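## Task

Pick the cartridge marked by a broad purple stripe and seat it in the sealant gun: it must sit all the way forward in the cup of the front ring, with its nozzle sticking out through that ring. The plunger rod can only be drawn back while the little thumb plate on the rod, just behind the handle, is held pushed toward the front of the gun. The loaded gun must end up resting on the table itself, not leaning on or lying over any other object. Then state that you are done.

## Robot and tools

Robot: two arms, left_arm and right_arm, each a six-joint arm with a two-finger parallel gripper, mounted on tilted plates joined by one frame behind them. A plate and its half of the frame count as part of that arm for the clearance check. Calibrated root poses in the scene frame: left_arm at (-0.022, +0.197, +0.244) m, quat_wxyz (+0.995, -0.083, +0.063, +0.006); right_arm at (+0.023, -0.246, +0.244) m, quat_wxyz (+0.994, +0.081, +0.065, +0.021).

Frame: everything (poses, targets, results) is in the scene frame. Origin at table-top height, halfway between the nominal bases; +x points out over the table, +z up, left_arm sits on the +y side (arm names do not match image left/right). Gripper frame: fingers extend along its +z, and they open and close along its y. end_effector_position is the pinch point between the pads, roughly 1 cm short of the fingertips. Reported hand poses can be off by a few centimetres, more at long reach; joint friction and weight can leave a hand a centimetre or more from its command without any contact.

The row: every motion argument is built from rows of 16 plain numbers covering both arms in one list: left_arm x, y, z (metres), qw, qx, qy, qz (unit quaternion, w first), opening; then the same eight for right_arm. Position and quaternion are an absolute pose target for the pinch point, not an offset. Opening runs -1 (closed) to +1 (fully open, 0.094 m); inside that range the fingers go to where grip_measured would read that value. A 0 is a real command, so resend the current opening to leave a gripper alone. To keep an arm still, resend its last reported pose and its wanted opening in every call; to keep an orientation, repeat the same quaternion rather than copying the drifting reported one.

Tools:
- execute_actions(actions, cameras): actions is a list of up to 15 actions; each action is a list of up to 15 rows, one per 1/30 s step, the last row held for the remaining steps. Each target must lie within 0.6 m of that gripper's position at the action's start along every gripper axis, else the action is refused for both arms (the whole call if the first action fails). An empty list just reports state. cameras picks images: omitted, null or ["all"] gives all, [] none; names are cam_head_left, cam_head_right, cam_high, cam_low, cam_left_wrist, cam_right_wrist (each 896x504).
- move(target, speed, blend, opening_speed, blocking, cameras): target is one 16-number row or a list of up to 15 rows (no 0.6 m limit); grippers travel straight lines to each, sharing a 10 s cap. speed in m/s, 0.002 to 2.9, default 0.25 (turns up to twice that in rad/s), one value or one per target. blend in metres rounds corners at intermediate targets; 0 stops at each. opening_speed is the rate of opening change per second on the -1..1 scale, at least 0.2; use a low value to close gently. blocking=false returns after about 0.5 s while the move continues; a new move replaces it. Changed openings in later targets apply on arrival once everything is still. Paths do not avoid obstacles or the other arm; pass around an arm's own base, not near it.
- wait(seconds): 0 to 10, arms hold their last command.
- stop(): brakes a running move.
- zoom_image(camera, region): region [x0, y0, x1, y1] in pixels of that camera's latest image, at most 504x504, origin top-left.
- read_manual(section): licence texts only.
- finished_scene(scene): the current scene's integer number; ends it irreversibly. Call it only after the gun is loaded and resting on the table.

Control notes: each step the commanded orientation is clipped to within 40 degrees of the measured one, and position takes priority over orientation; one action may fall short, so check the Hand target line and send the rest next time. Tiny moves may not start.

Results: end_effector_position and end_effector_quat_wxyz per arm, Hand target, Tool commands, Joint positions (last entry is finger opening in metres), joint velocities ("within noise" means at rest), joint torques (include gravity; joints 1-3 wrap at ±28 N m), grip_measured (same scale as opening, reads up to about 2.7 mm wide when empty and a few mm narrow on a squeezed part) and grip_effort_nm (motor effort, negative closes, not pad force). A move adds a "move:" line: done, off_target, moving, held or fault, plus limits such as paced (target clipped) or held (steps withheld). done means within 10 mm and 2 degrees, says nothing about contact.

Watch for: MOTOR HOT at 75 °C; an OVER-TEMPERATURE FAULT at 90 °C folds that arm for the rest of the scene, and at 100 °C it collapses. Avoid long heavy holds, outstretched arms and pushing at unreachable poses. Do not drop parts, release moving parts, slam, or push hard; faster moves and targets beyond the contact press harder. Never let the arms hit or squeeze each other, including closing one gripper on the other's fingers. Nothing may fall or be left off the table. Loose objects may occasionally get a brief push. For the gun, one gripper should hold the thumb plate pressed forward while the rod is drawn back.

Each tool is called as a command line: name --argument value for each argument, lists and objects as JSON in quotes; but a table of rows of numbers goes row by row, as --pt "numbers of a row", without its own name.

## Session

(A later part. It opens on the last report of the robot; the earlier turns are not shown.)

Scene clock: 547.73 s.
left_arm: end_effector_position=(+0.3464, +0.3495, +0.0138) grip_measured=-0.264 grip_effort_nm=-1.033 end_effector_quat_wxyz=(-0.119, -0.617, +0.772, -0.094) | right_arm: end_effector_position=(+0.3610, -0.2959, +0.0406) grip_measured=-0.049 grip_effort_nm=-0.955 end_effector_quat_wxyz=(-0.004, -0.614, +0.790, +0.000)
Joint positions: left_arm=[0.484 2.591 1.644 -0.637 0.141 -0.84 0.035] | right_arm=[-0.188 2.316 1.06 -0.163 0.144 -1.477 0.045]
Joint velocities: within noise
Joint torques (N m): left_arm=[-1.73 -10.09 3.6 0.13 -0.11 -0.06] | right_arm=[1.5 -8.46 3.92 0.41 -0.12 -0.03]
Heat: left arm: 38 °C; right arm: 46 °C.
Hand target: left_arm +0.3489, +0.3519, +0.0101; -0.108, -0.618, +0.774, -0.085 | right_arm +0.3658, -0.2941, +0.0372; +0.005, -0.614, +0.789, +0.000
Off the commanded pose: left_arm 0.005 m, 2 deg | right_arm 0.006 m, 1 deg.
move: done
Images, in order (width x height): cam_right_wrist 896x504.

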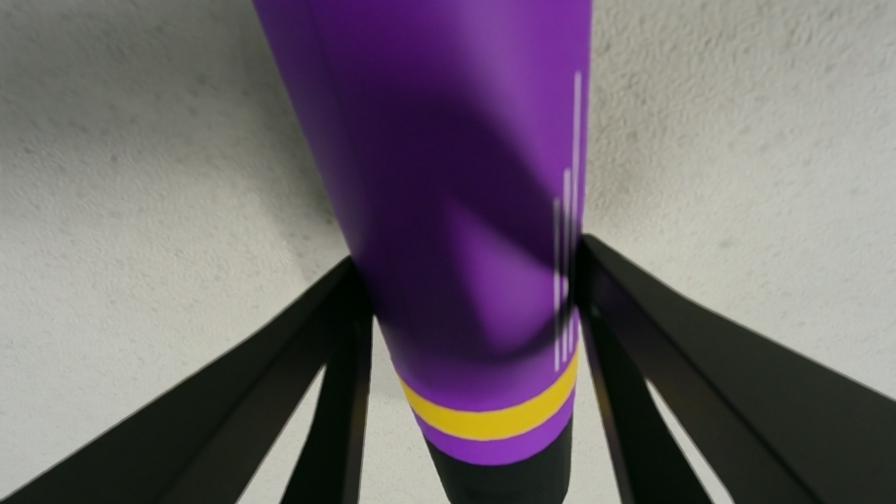

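move --target '[0.349, 0.352, 0.010, 0.108, 0.618, -0.775, 0.085, -0.7, 0.370, -0.290, 0.14, 0.0, -0.6143, 0.789, 0, -0.2]' --speed 0.1

Scene clock: 552.43 s.
left_arm: end_effector_position=(+0.3464, +0.3495, +0.0138) grip_measured=-0.264 grip_effort_nm=-1.028 end_effector_quat_wxyz=(-0.119, -0.617, +0.772, -0.094) | right_arm: end_effector_position=(+0.3572, -0.2920, +0.1224) grip_measured=-0.053 grip_effort_nm=-1.009 end_effector_quat_wxyz=(-0.015, -0.612, +0.790, +0.013)
Joint positions: left_arm=[0.484 2.591 1.644 -0.637 0.141 -0.84 0.035] | right_arm=[-0.146 2.051 1.048 -0.456 0.146 -1.427 0.044]
Joint velocities: within noise
Joint torques (N m): left_arm=[-1.74 -10.24 3.62 0.13 -0.1 -0.07] | right_arm=[2.96 -13.03 5.67 -0.07 0.02 0.09]
Heat: left arm: 38 °C; right arm: 46 °C.
Hand target: left_arm +0.3489, +0.3519, +0.0101; -0.108, -0.618, +0.774, -0.085 | right_arm +0.3696, -0.2899, +0.1394; +0.000, -0.614, +0.789, +0.000
Off the commanded pose: left_arm 0.005 m, 2 deg | right_arm 0.022 m, 2 deg.
move: off_target (right_arm)

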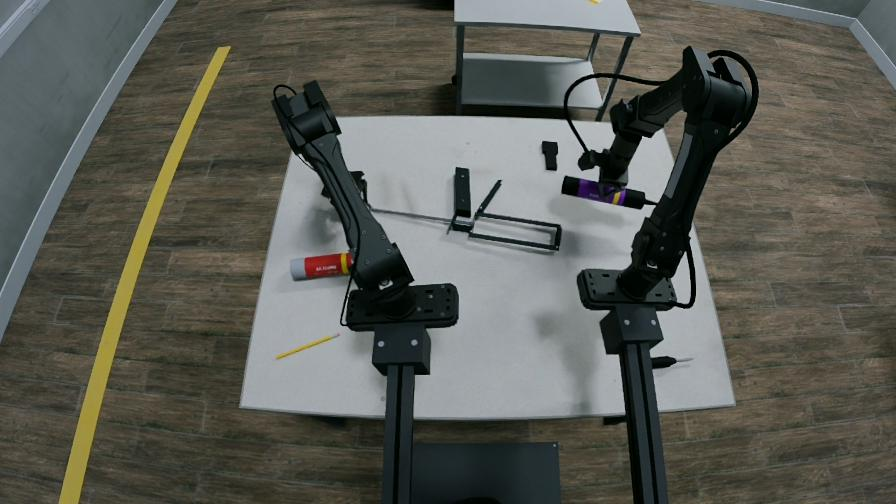

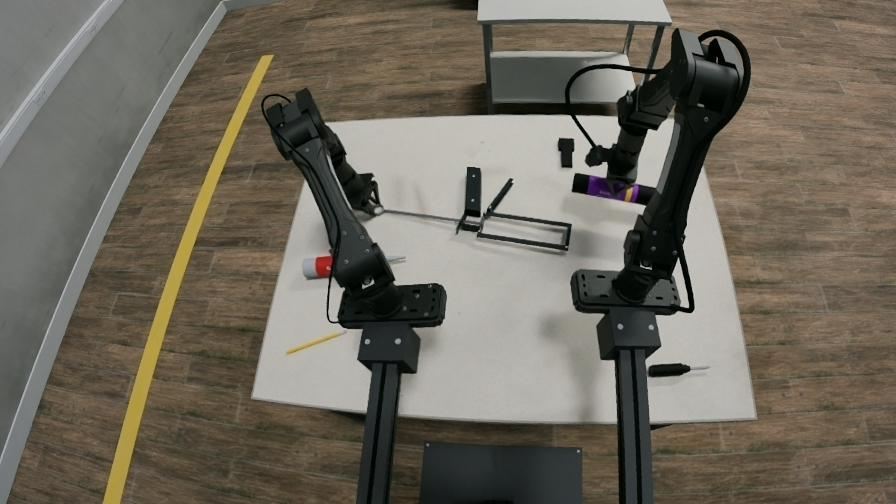

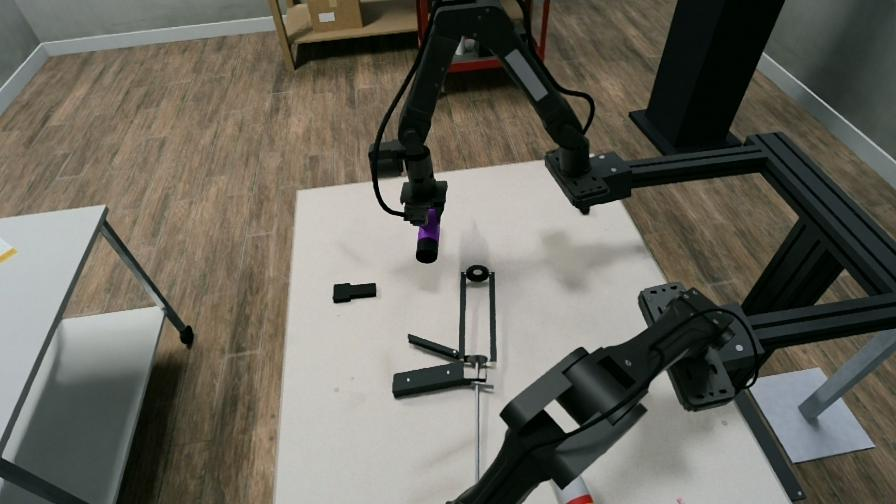

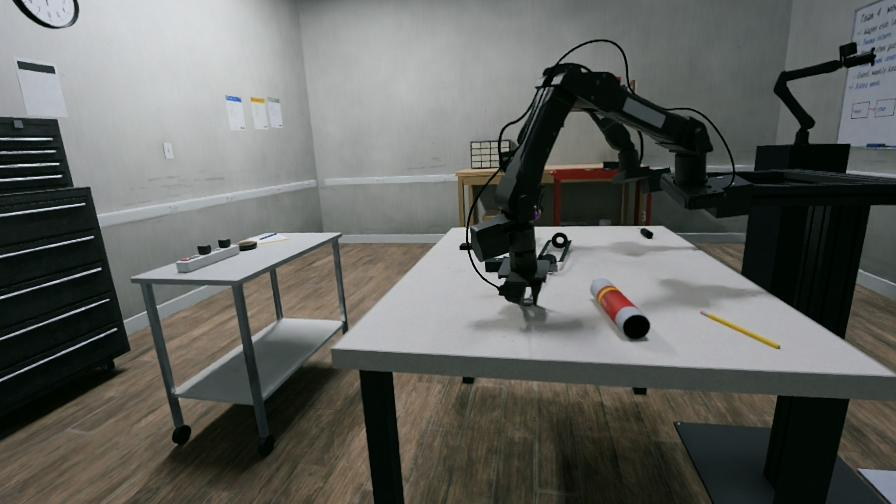

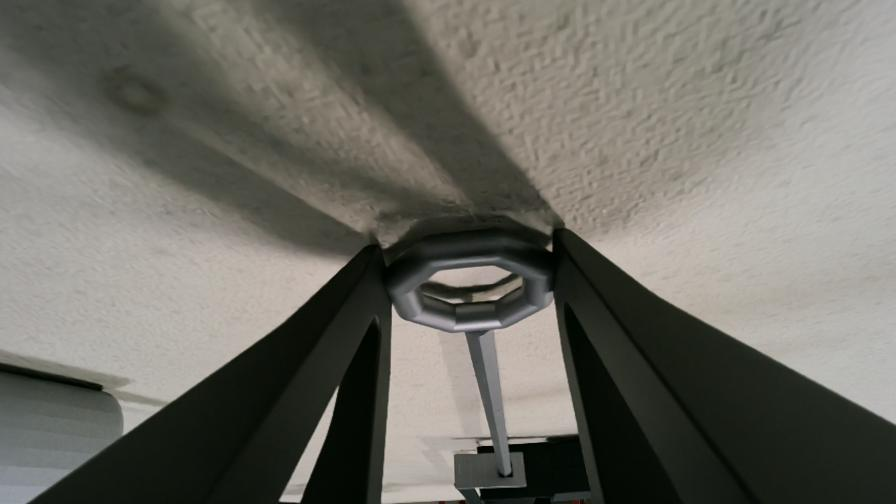

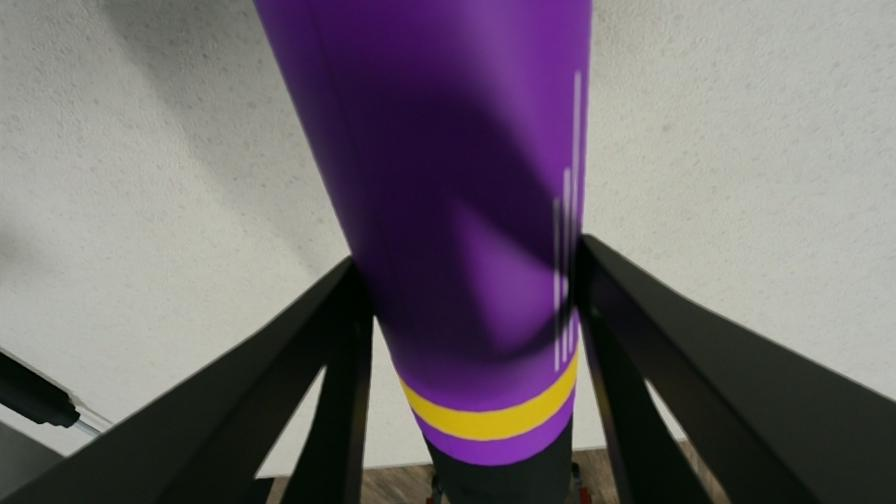

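move --pt "0.348 0.351 0.016 0.108 0.618 -0.775 0.085 0.3 0.370 -0.290 0.14 0.0 -0.6143 0.789 0 -0.2" --pt "0.345 0.345 0.13 0.102 0.617 -0.776 0.081 1 0.370 -0.290 0.14 0.0 -0.6143 0.789 0 -0.2" --pt "0.32 0.21 0.17 0.102 0.617 -0.776 0.081 1 0.35 -0.25 0.17 0.0 -0.6143 0.789 0 -0.2" --speed '[0.05,0.15,0.2]' --opening_speed 2 --cameras '["cam_left_wrist","cam_right_wrist"]'

Scene clock: 567.17 s.
left_arm: end_effector_position=(+0.3097, +0.2061, +0.1568) grip_measured=+0.997 grip_effort_nm=0.139 end_effector_quat_wxyz=(-0.128, -0.611, +0.778, -0.069) | right_arm: end_effector_position=(+0.3459, -0.2522, +0.1554) grip_measured=-0.053 grip_effort_nm=-1.009 end_effector_quat_wxyz=(-0.011, -0.613, +0.790, +0.008)
Joint positions: left_arm=[0.099 2.033 1.159 -0.699 0.102 -1.215 0.094] | right_arm=[-0.008 1.932 0.99 -0.525 0.164 -1.292 0.044]
Joint velocities: within noise
Joint torques (N m): left_arm=[-1.61 -11.81 3.79 0.09 0.03 -0.11] | right_arm=[2.71 -12.41 4.57 -0.06 0.01 0.05]
Heat: left arm: 41 °C; right arm: 51 °C.
Hand target: left_arm +0.3198, +0.2099, +0.1698; -0.103, -0.617, +0.776, -0.081 | right_arm +0.3498, -0.2500, +0.1693; +0.000, -0.614, +0.789, +0.000
Off the commanded pose: left_arm 0.017 m, 3 deg | right_arm 0.015 m, 2 deg.
move: off_target (left_arm, right_arm); target 2's new opening was sent with left_arm's hand 0.019 m and 1 deg from that target
Images, in order (width x height): cam_left_wrist 896x504, cam_right_wrist 896x504.

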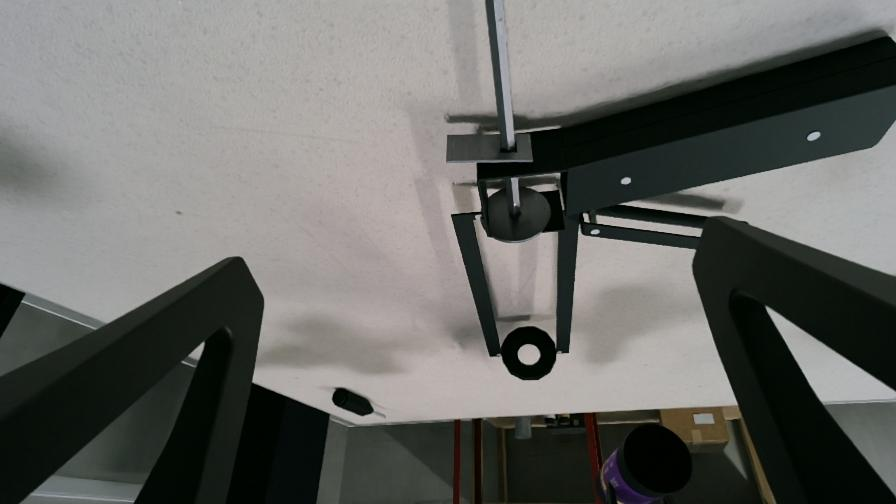

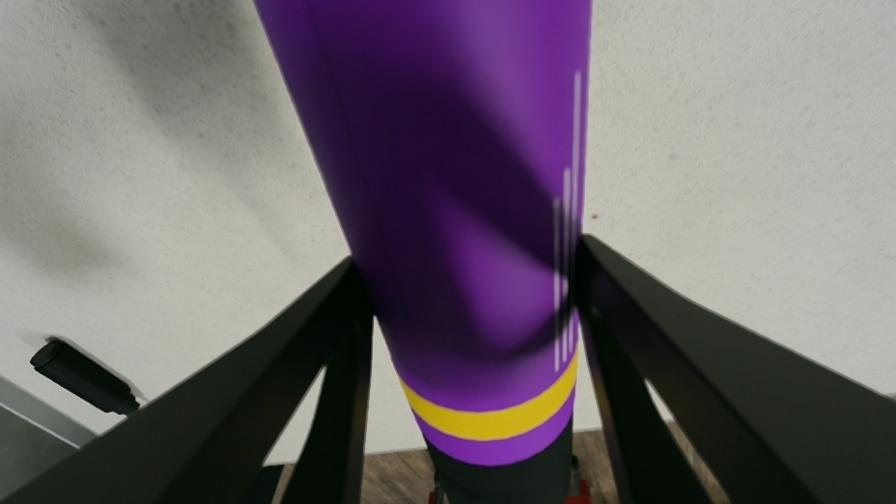

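zoom_image --camera "cam_left_wrist" --region '[420, 110, 720, 400]'

zoom_image --camera "cam_left_wrist" --region '[440, 170, 620, 400]'

Scaled by 1.680 from the camera's 896x504 image, which has a finer 1280x720 frame.

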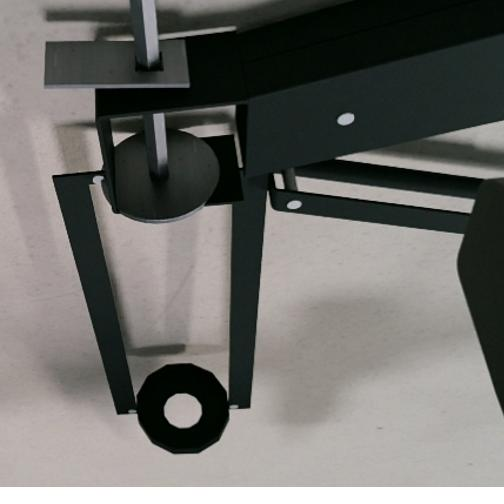

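Scaled by 2.191 from the camera's 896x504 image, which has a finer 1280x720 frame.

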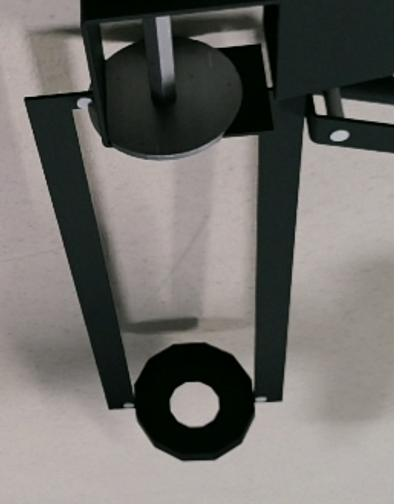

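zoom_image --camera "cam_left_wrist" --region '[580, 400, 720, 504]'

Scaled by 3.600 from the camera's 896x504 image, which has a finer 1280x720 frame.

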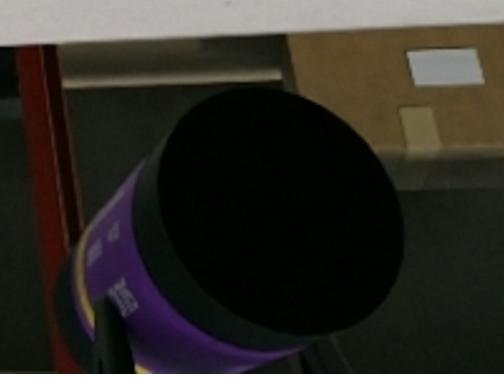

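move --pt "0.335 0.26 0.17 0.102 0.617 -0.776 0.081 1 0.33 -0.16 0.19 0.05 -0.62 0.78 0.04 -0.2" --pt "0.335 0.26 0.17 0.102 0.617 -0.776 0.081 1 0.306 0.009 0.15 0.1016 -0.6233 0.7710 0.0820 -0.2" --speed 0.2 --cameras '["cam_head_left","cam_high","cam_low","cam_left_wrist","cam_right_wrist"]'

Scene clock: 618.67 s.
left_arm: end_effector_position=(+0.3328, +0.2587, +0.1682) grip_measured=+0.997 grip_effort_nm=0.139 end_effector_quat_wxyz=(-0.100, -0.621, +0.773, -0.082) | right_arm: end_effector_position=(+0.2931, -0.0096, +0.1428) grip_measured=-0.053 grip_effort_nm=-1.004 end_effector_quat_wxyz=(+0.070, -0.627, +0.773, +0.071)
Joint positions: left_arm=[0.227 2.033 1.265 -0.756 0.102 -1.107 0.094] | right_arm=[0.647 2.145 1.023 -0.306 0.065 -0.694 0.044]
Joint velocities: within noise
Joint torques (N m): left_arm=[-1.44 -7.98 6.53 -0.11 0.05 0.16] | right_arm=[3.06 -8.92 7.12 0.9 -0.22 0.09]
Heat: left arm: 49 °C; right arm: 49 °C.
Hand target: left_arm +0.3349, +0.2599, +0.1700; -0.102, -0.617, +0.776, -0.081 | right_arm +0.3055, +0.0084, +0.1510; +0.101, -0.624, +0.771, +0.082
Off the commanded pose: left_arm 0.003 m, 1 deg | right_arm 0.024 m, 4 deg.
move: off_target (right_arm)
Images, in order (width x height): cam_head_left 896x504, cam_high 896x504, cam_low 896x504, cam_left_wrist 896x504, cam_right_wrist 896x504.

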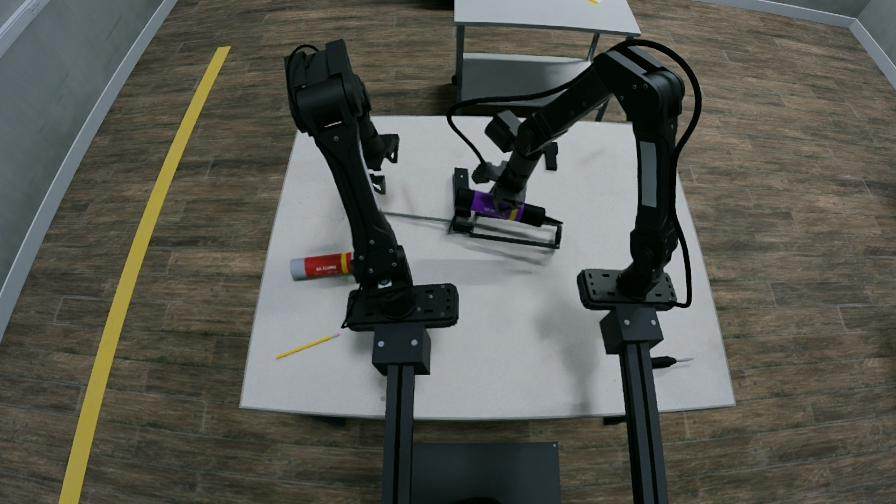

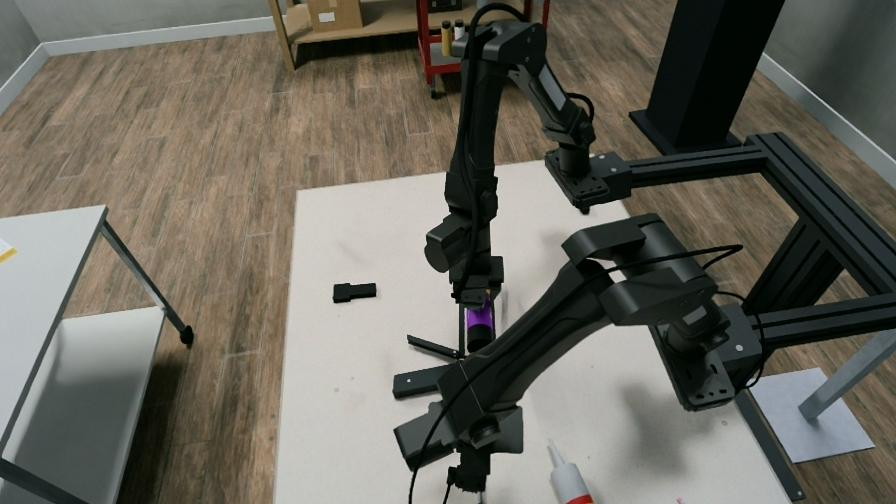

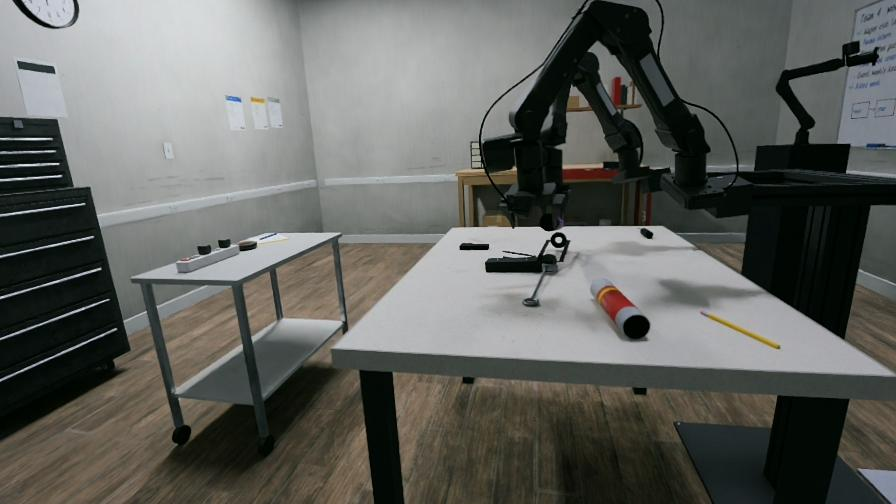

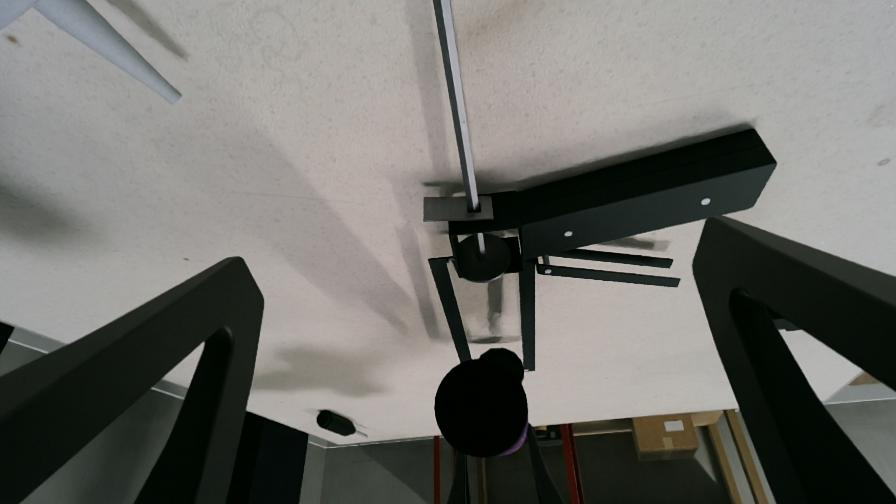

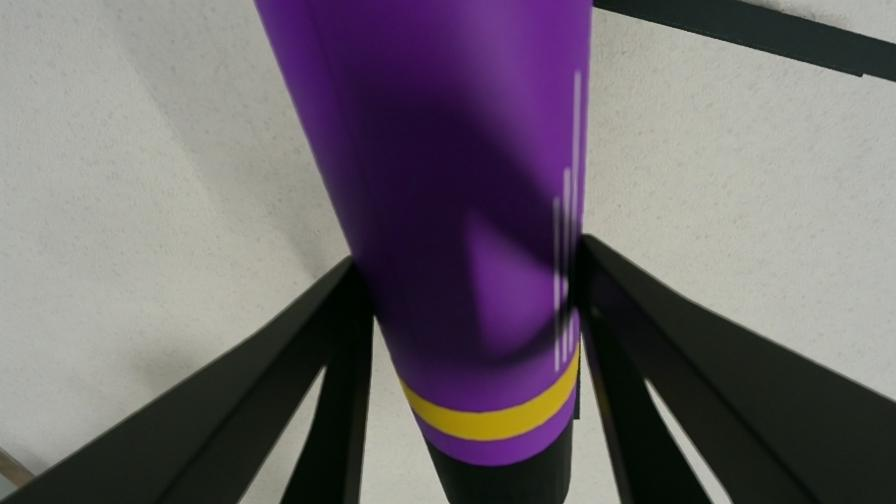

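move --pt "0.335 0.26 0.17 0.102 0.617 -0.776 0.081 1 0.310 0.024 0.12 0.1016 -0.6233 0.7710 0.0820 -0.2" --pt "0.335 0.26 0.17 0.102 0.617 -0.776 0.081 1 0.306 0.018 0.095 0.1016 -0.6233 0.7710 0.0820 -0.2" --speed 0.12 --cameras '["cam_head_left","cam_left_wrist","cam_right_wrist","cam_head_right","cam_high"]'

Scene clock: 623.50 s.
left_arm: end_effector_position=(+0.3327, +0.2587, +0.1682) grip_measured=+0.997 grip_effort_nm=0.139 end_effector_quat_wxyz=(-0.101, -0.621, +0.773, -0.082) | right_arm: end_effector_position=(+0.2971, +0.0076, +0.0918) grip_measured=-0.053 grip_effort_nm=-1.004 end_effector_quat_wxyz=(+0.078, -0.626, +0.773, +0.071)
Joint positions: left_arm=[0.227 2.033 1.265 -0.756 0.102 -1.107 0.094] | right_arm=[0.647 2.338 1.071 -0.145 0.065 -0.695 0.044]
Joint velocities: within noise
Joint torques (N m): left_arm=[-1.37 -7.99 6.68 -0.11 0.09 0.16] | right_arm=[2.11 -9.81 4.51 0.94 -0.27 -0.07]
Heat: left arm: 48 °C; right arm: 48 °C.
Hand target: left_arm +0.3350, +0.2600, +0.1700; -0.102, -0.617, +0.776, -0.081 | right_arm +0.3059, +0.0177, +0.0955; +0.101, -0.624, +0.771, +0.082
Off the commanded pose: left_arm 0.003 m, 1 deg | right_arm 0.014 m, 3 deg.
move: off_target (right_arm)
Images, in order (width x height): cam_head_left 896x504, cam_head_right 896x504, cam_high 896x504, cam_left_wrist 896x504, cam_right_wrist 896x504.

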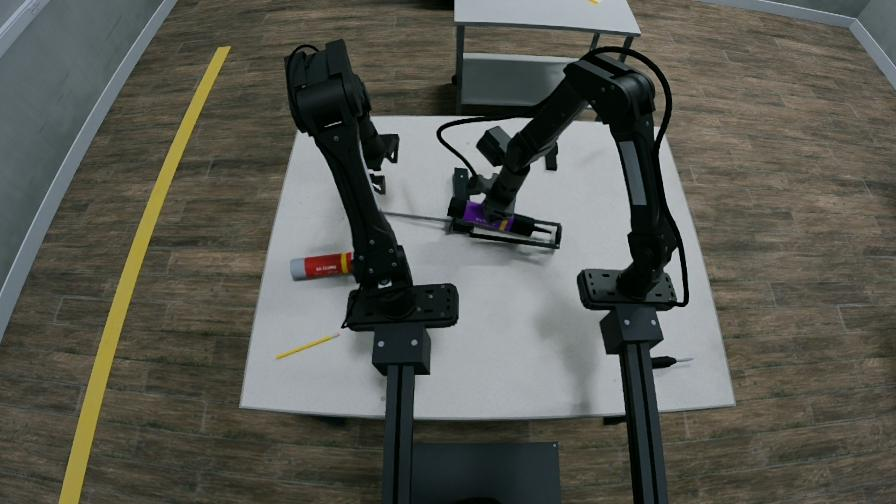

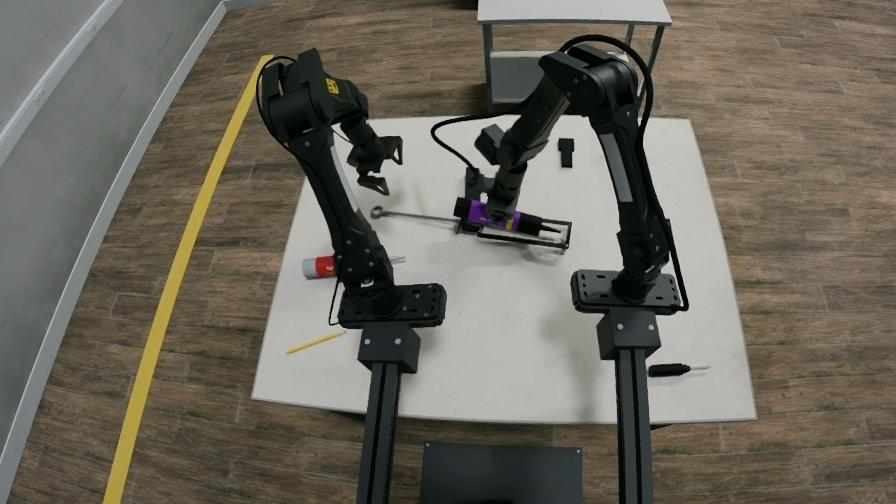

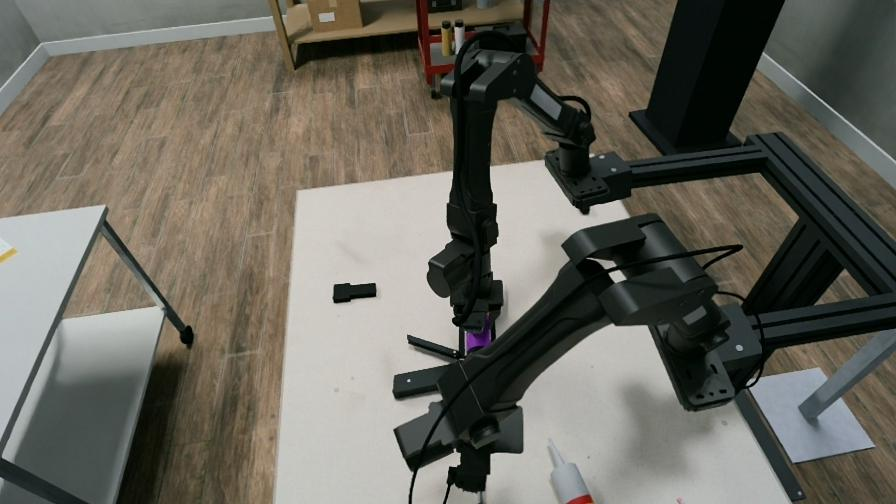

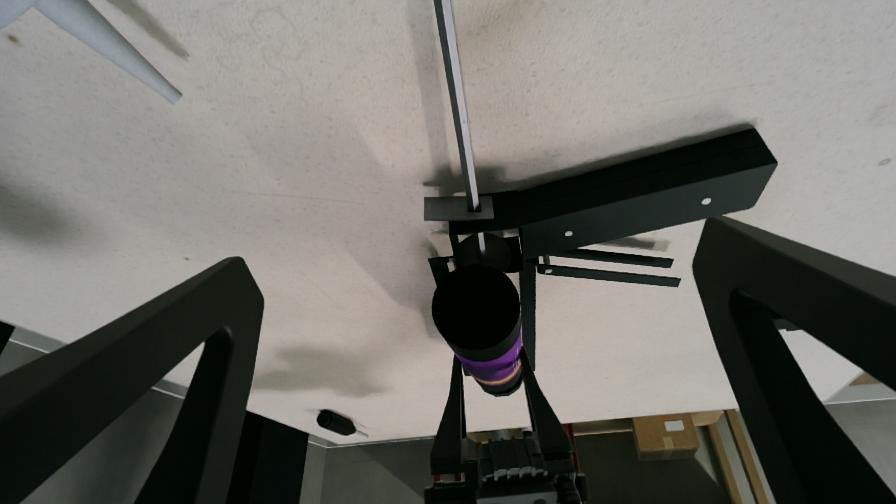

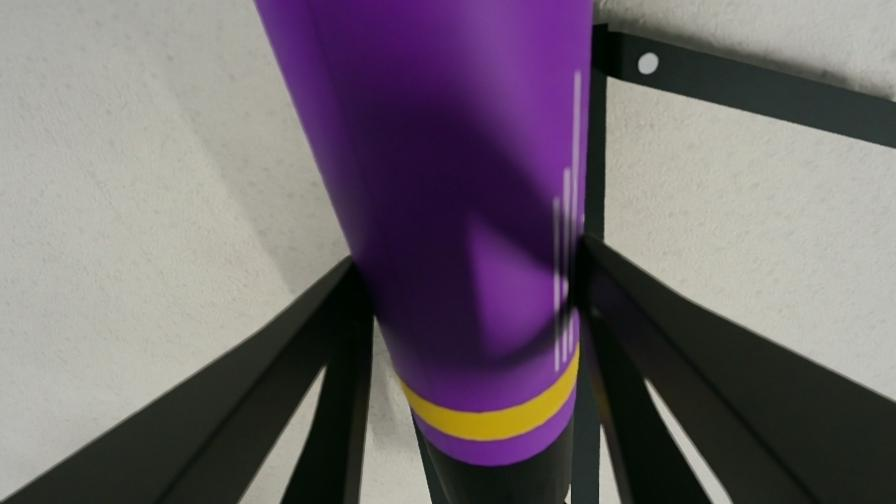

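zoom_image --camera "cam_head_left" --region '[430, 180, 590, 260]'

zoom_image --camera "cam_head_right" --region '[440, 180, 600, 260]'

zoom_image --camera "cam_left_wrist" --region '[400, 190, 600, 420]'

zoom_image --camera "cam_low" --region '[480, 200, 620, 300]'

Scaled by 3.150 from the camera's 896x504 image, which has a finer 1280x720 frame.

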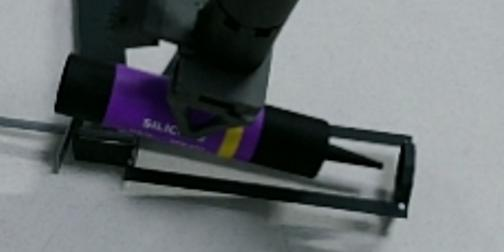

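Scaled by 3.150 from the camera's 896x504 image, which has a finer 1280x720 frame.

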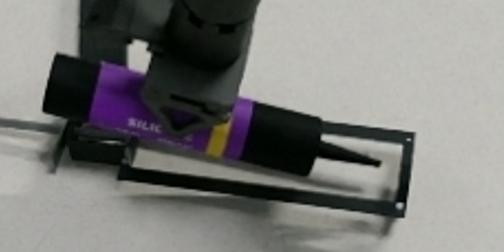

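Scaled by 2.191 from the camera's 896x504 image, which has a finer 1280x720 frame.

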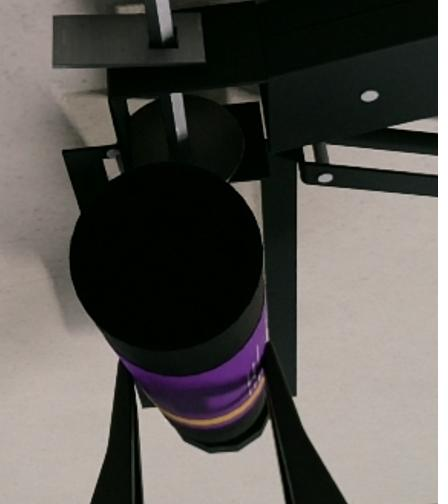

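This scene's latest camera images include none from cam_low. They are from: cam_head_left, cam_head_right, cam_high, cam_left_wrist, cam_right_wrist. cam_low's image comes with the result of a call that names it in "cameras".

move --pt "0.335 0.26 0.17 0.102 0.617 -0.776 0.081 1 0.308 0.010 0.088 0.1083 -0.6226 0.7702 0.0875 -0.2" --pt "0.335 0.26 0.17 0.102 0.617 -0.776 0.081 1 0.308 -0.001 0.084 0.1083 -0.6226 0.7702 0.0875 -0.2" --speed 0.08 --cameras '["cam_head_left","cam_left_wrist","cam_head_right","cam_low"]'

zoom_image --camera "cam_head_left" --region '[430, 180, 590, 260]'

zoom_image --camera "cam_left_wrist" --region '[400, 190, 600, 420]'

zoom_image --camera "cam_low" --region '[480, 200, 620, 300]'

Scene clock: 640.43 s.
left_arm: end_effector_position=(+0.3326, +0.2587, +0.1682) grip_measured=+0.997 grip_effort_nm=0.144 end_effector_quat_wxyz=(-0.101, -0.621, +0.773, -0.081) | right_arm: end_effector_position=(+0.3013, -0.0119, +0.0811) grip_measured=-0.053 grip_effort_nm=-1.009 end_effector_quat_wxyz=(+0.084, -0.624, +0.774, +0.073)
Joint positions: left_arm=[0.227 2.033 1.265 -0.757 0.102 -1.107 0.094] | right_arm=[0.586 2.34 1.018 -0.073 0.051 -0.751 0.044]
Joint velocities: within noise
Joint torques (N m): left_arm=[-1.39 -8.02 6.58 -0.06 0.1 0.15] | right_arm=[2.15 -9.65 3.69 0.99 -0.4 -0.11]
Heat: left arm: 45 °C; right arm: 50 °C.
Hand target: left_arm +0.3349, +0.2599, +0.1700; -0.102, -0.617, +0.776, -0.081 | right_arm +0.3080, -0.0013, +0.0845; +0.108, -0.623, +0.770, +0.087
Off the commanded pose: left_arm 0.003 m, 1 deg | right_arm 0.013 m, 3 deg.
move: off_target (right_arm)
Images, in order (width x height): cam_head_left 896x504, cam_head_right 896x504, cam_low 896x504, cam_left_wrist 896x504.

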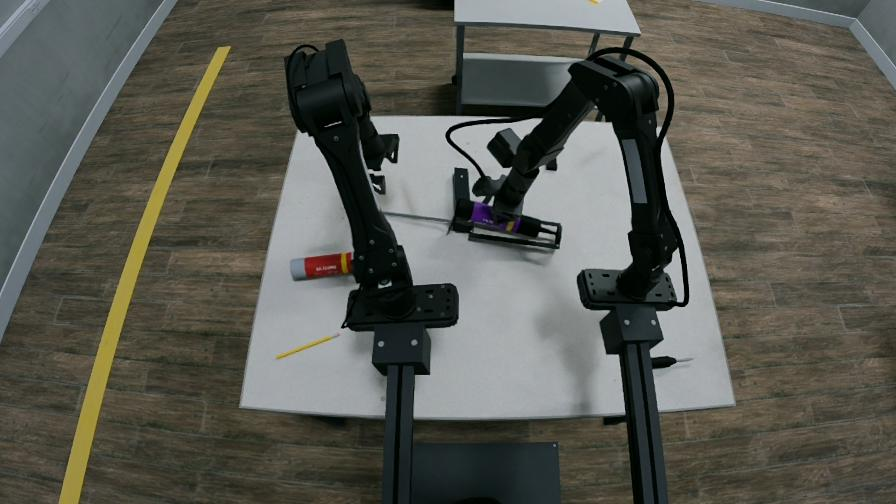

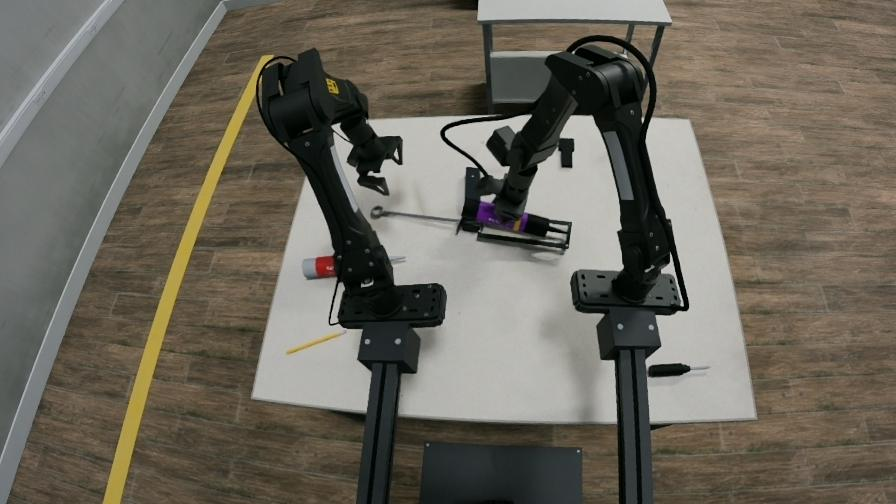

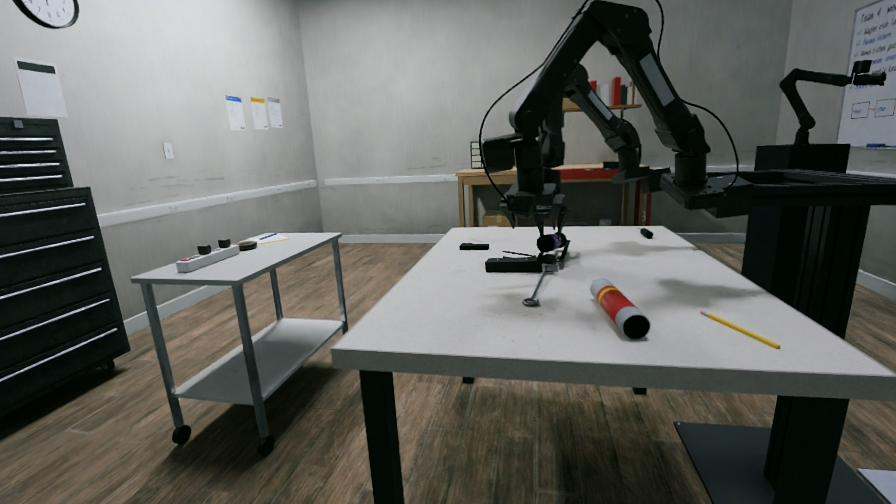

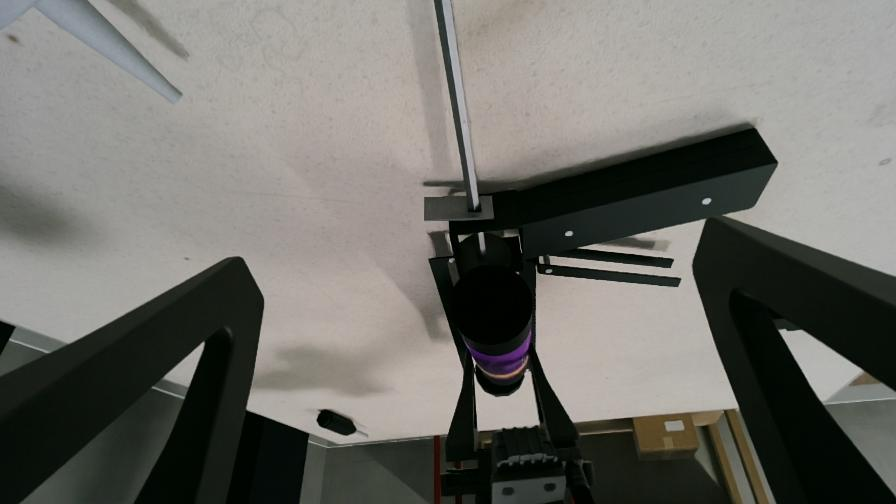

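Scaled by 3.150 from the camera's 896x504 image, which has a finer 1280x720 frame.

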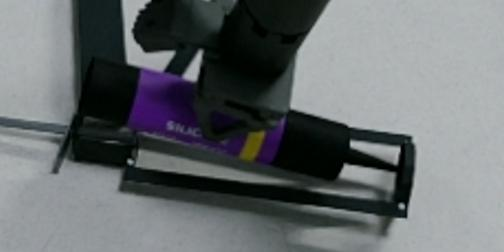

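Scaled by 2.191 from the camera's 896x504 image, which has a finer 1280x720 frame.

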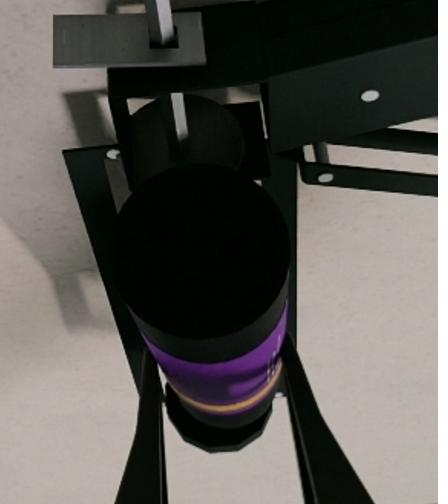

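Scaled by 3.600 from the camera's 896x504 image, which has a finer 1280x720 frame.

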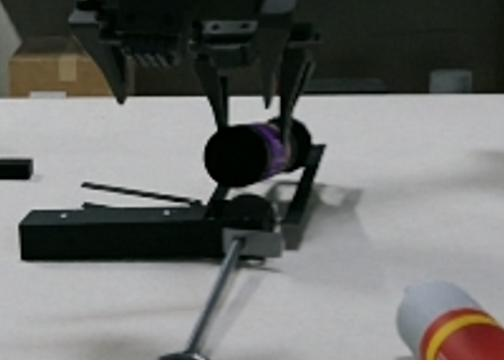

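zoom_image --camera "cam_head_left" --region '[530, 210, 570, 255]'

zoom_image --camera "cam_head_right" --region '[540, 210, 580, 255]'

Scaled by 11.200 from the camera's 896x504 image, which has a finer 1280x720 frame.

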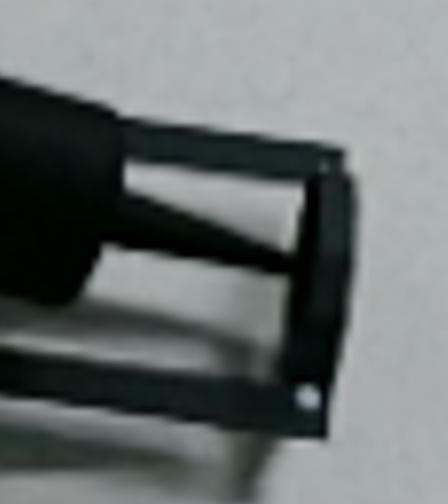

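Scaled by 11.200 from the camera's 896x504 image, which has a finer 1280x720 frame.

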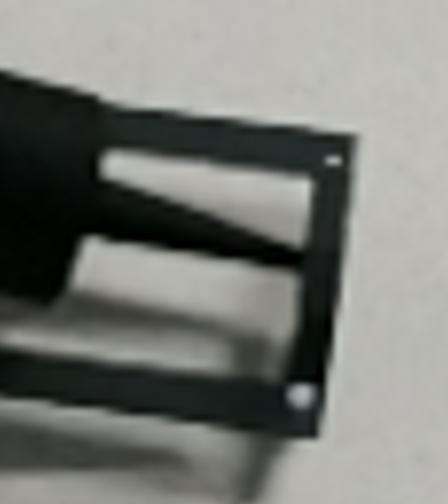

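move --pt "0.335 0.26 0.17 0.102 0.617 -0.776 0.081 1 0.3005 -0.026 0.078 0.1072 -0.6318 0.7625 0.0888 -0.2" --speed 0.06 --cameras '["cam_head_left","cam_left_wrist","cam_head_right","cam_low"]'

zoom_image --camera "cam_head_left" --region '[450, 190, 570, 255]'

zoom_image --camera "cam_left_wrist" --region '[400, 190, 600, 420]'

zoom_image --camera "cam_head_right" --region '[460, 190, 580, 255]'

Scene clock: 658.30 s.
left_arm: end_effector_position=(+0.3325, +0.2587, +0.1682) grip_measured=+0.997 grip_effort_nm=0.134 end_effector_quat_wxyz=(-0.101, -0.621, +0.773, -0.081) | right_arm: end_effector_position=(+0.2876, -0.0380, +0.0681) grip_measured=-0.053 grip_effort_nm=-1.009 end_effector_quat_wxyz=(+0.072, -0.636, +0.765, +0.076)
Joint positions: left_arm=[0.227 2.033 1.265 -0.757 0.102 -1.107 0.094] | right_arm=[0.533 2.34 0.931 -0.011 0.036 -0.83 0.044]
Joint velocities: within noise
Joint torques (N m): left_arm=[-1.29 -8.01 6.58 -0.1 0.06 0.19] | right_arm=[1.87 -11.28 2.88 0.93 -0.4 -0.09]
Heat: left arm: 44 °C; right arm: 49 °C.
Hand target: left_arm +0.3349, +0.2599, +0.1700; -0.102, -0.617, +0.776, -0.081 | right_arm +0.3003, -0.0264, +0.0784; +0.107, -0.632, +0.762, +0.088
Off the commanded pose: left_arm 0.003 m, 1 deg | right_arm 0.020 m, 4 deg.
move: off_target (right_arm)
Images, in order (width x height): cam_head_left 896x504, cam_head_right 896x504, cam_low 896x504, cam_left_wrist 896x504.

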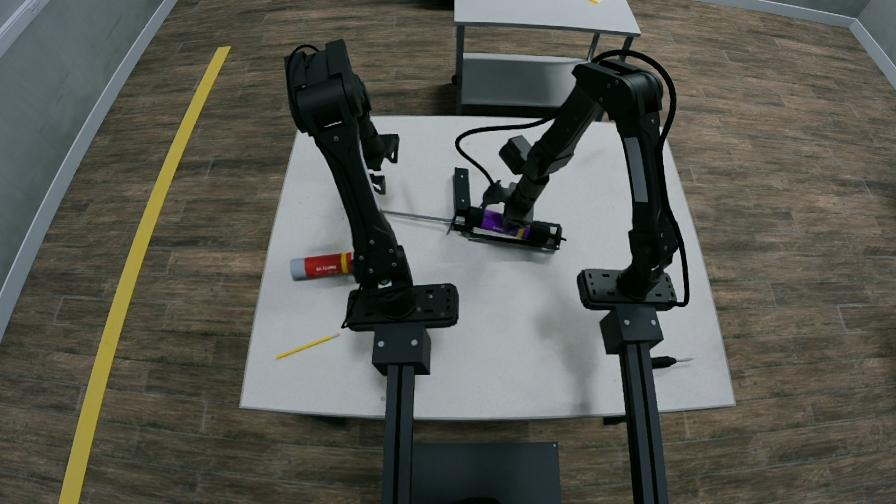

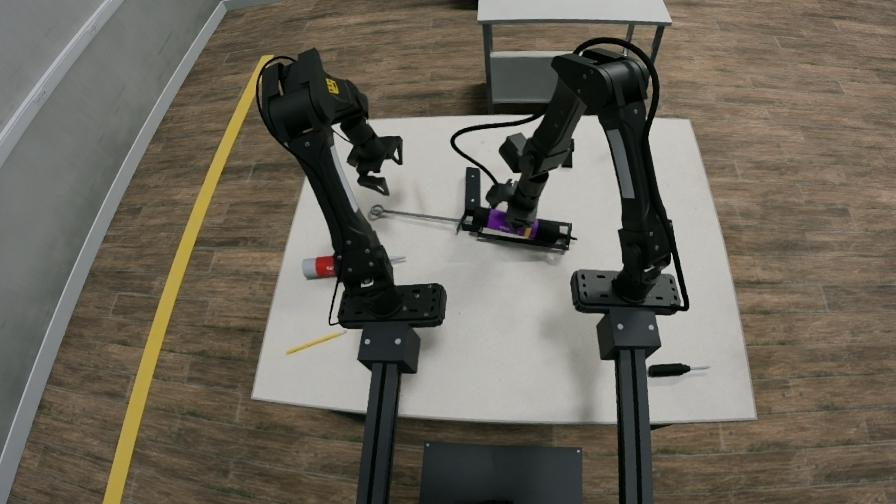

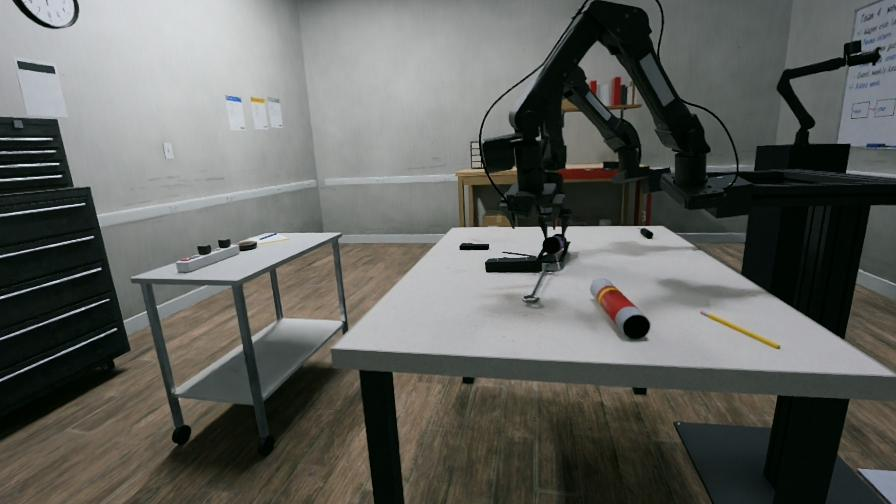

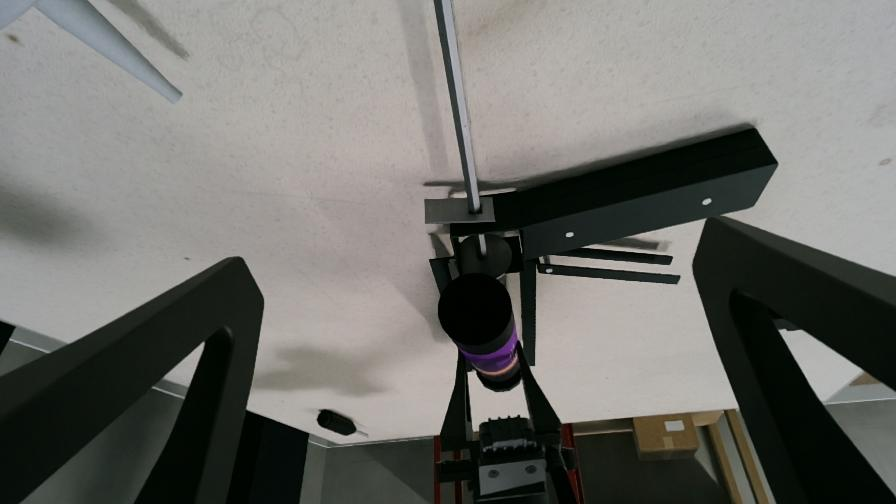

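Scaled by 4.200 from the camera's 896x504 image, which has a finer 1280x720 frame.

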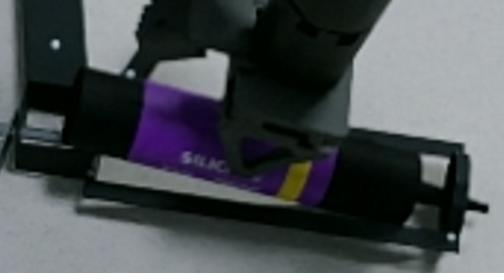

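Scaled by 2.191 from the camera's 896x504 image, which has a finer 1280x720 frame.

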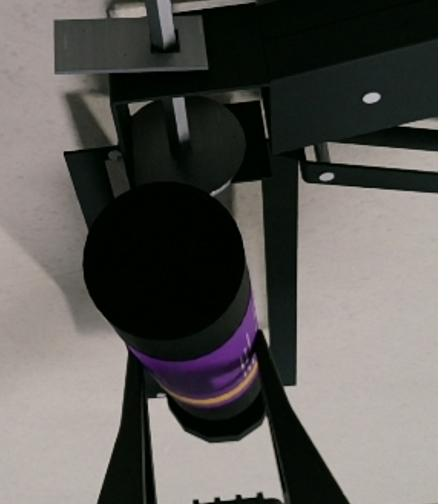

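Scaled by 4.200 from the camera's 896x504 image, which has a finer 1280x720 frame.

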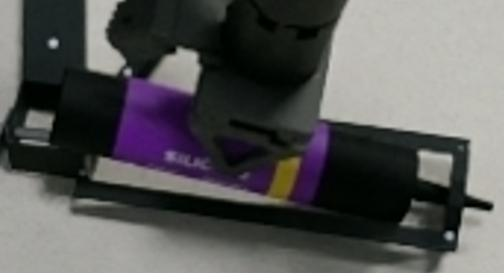

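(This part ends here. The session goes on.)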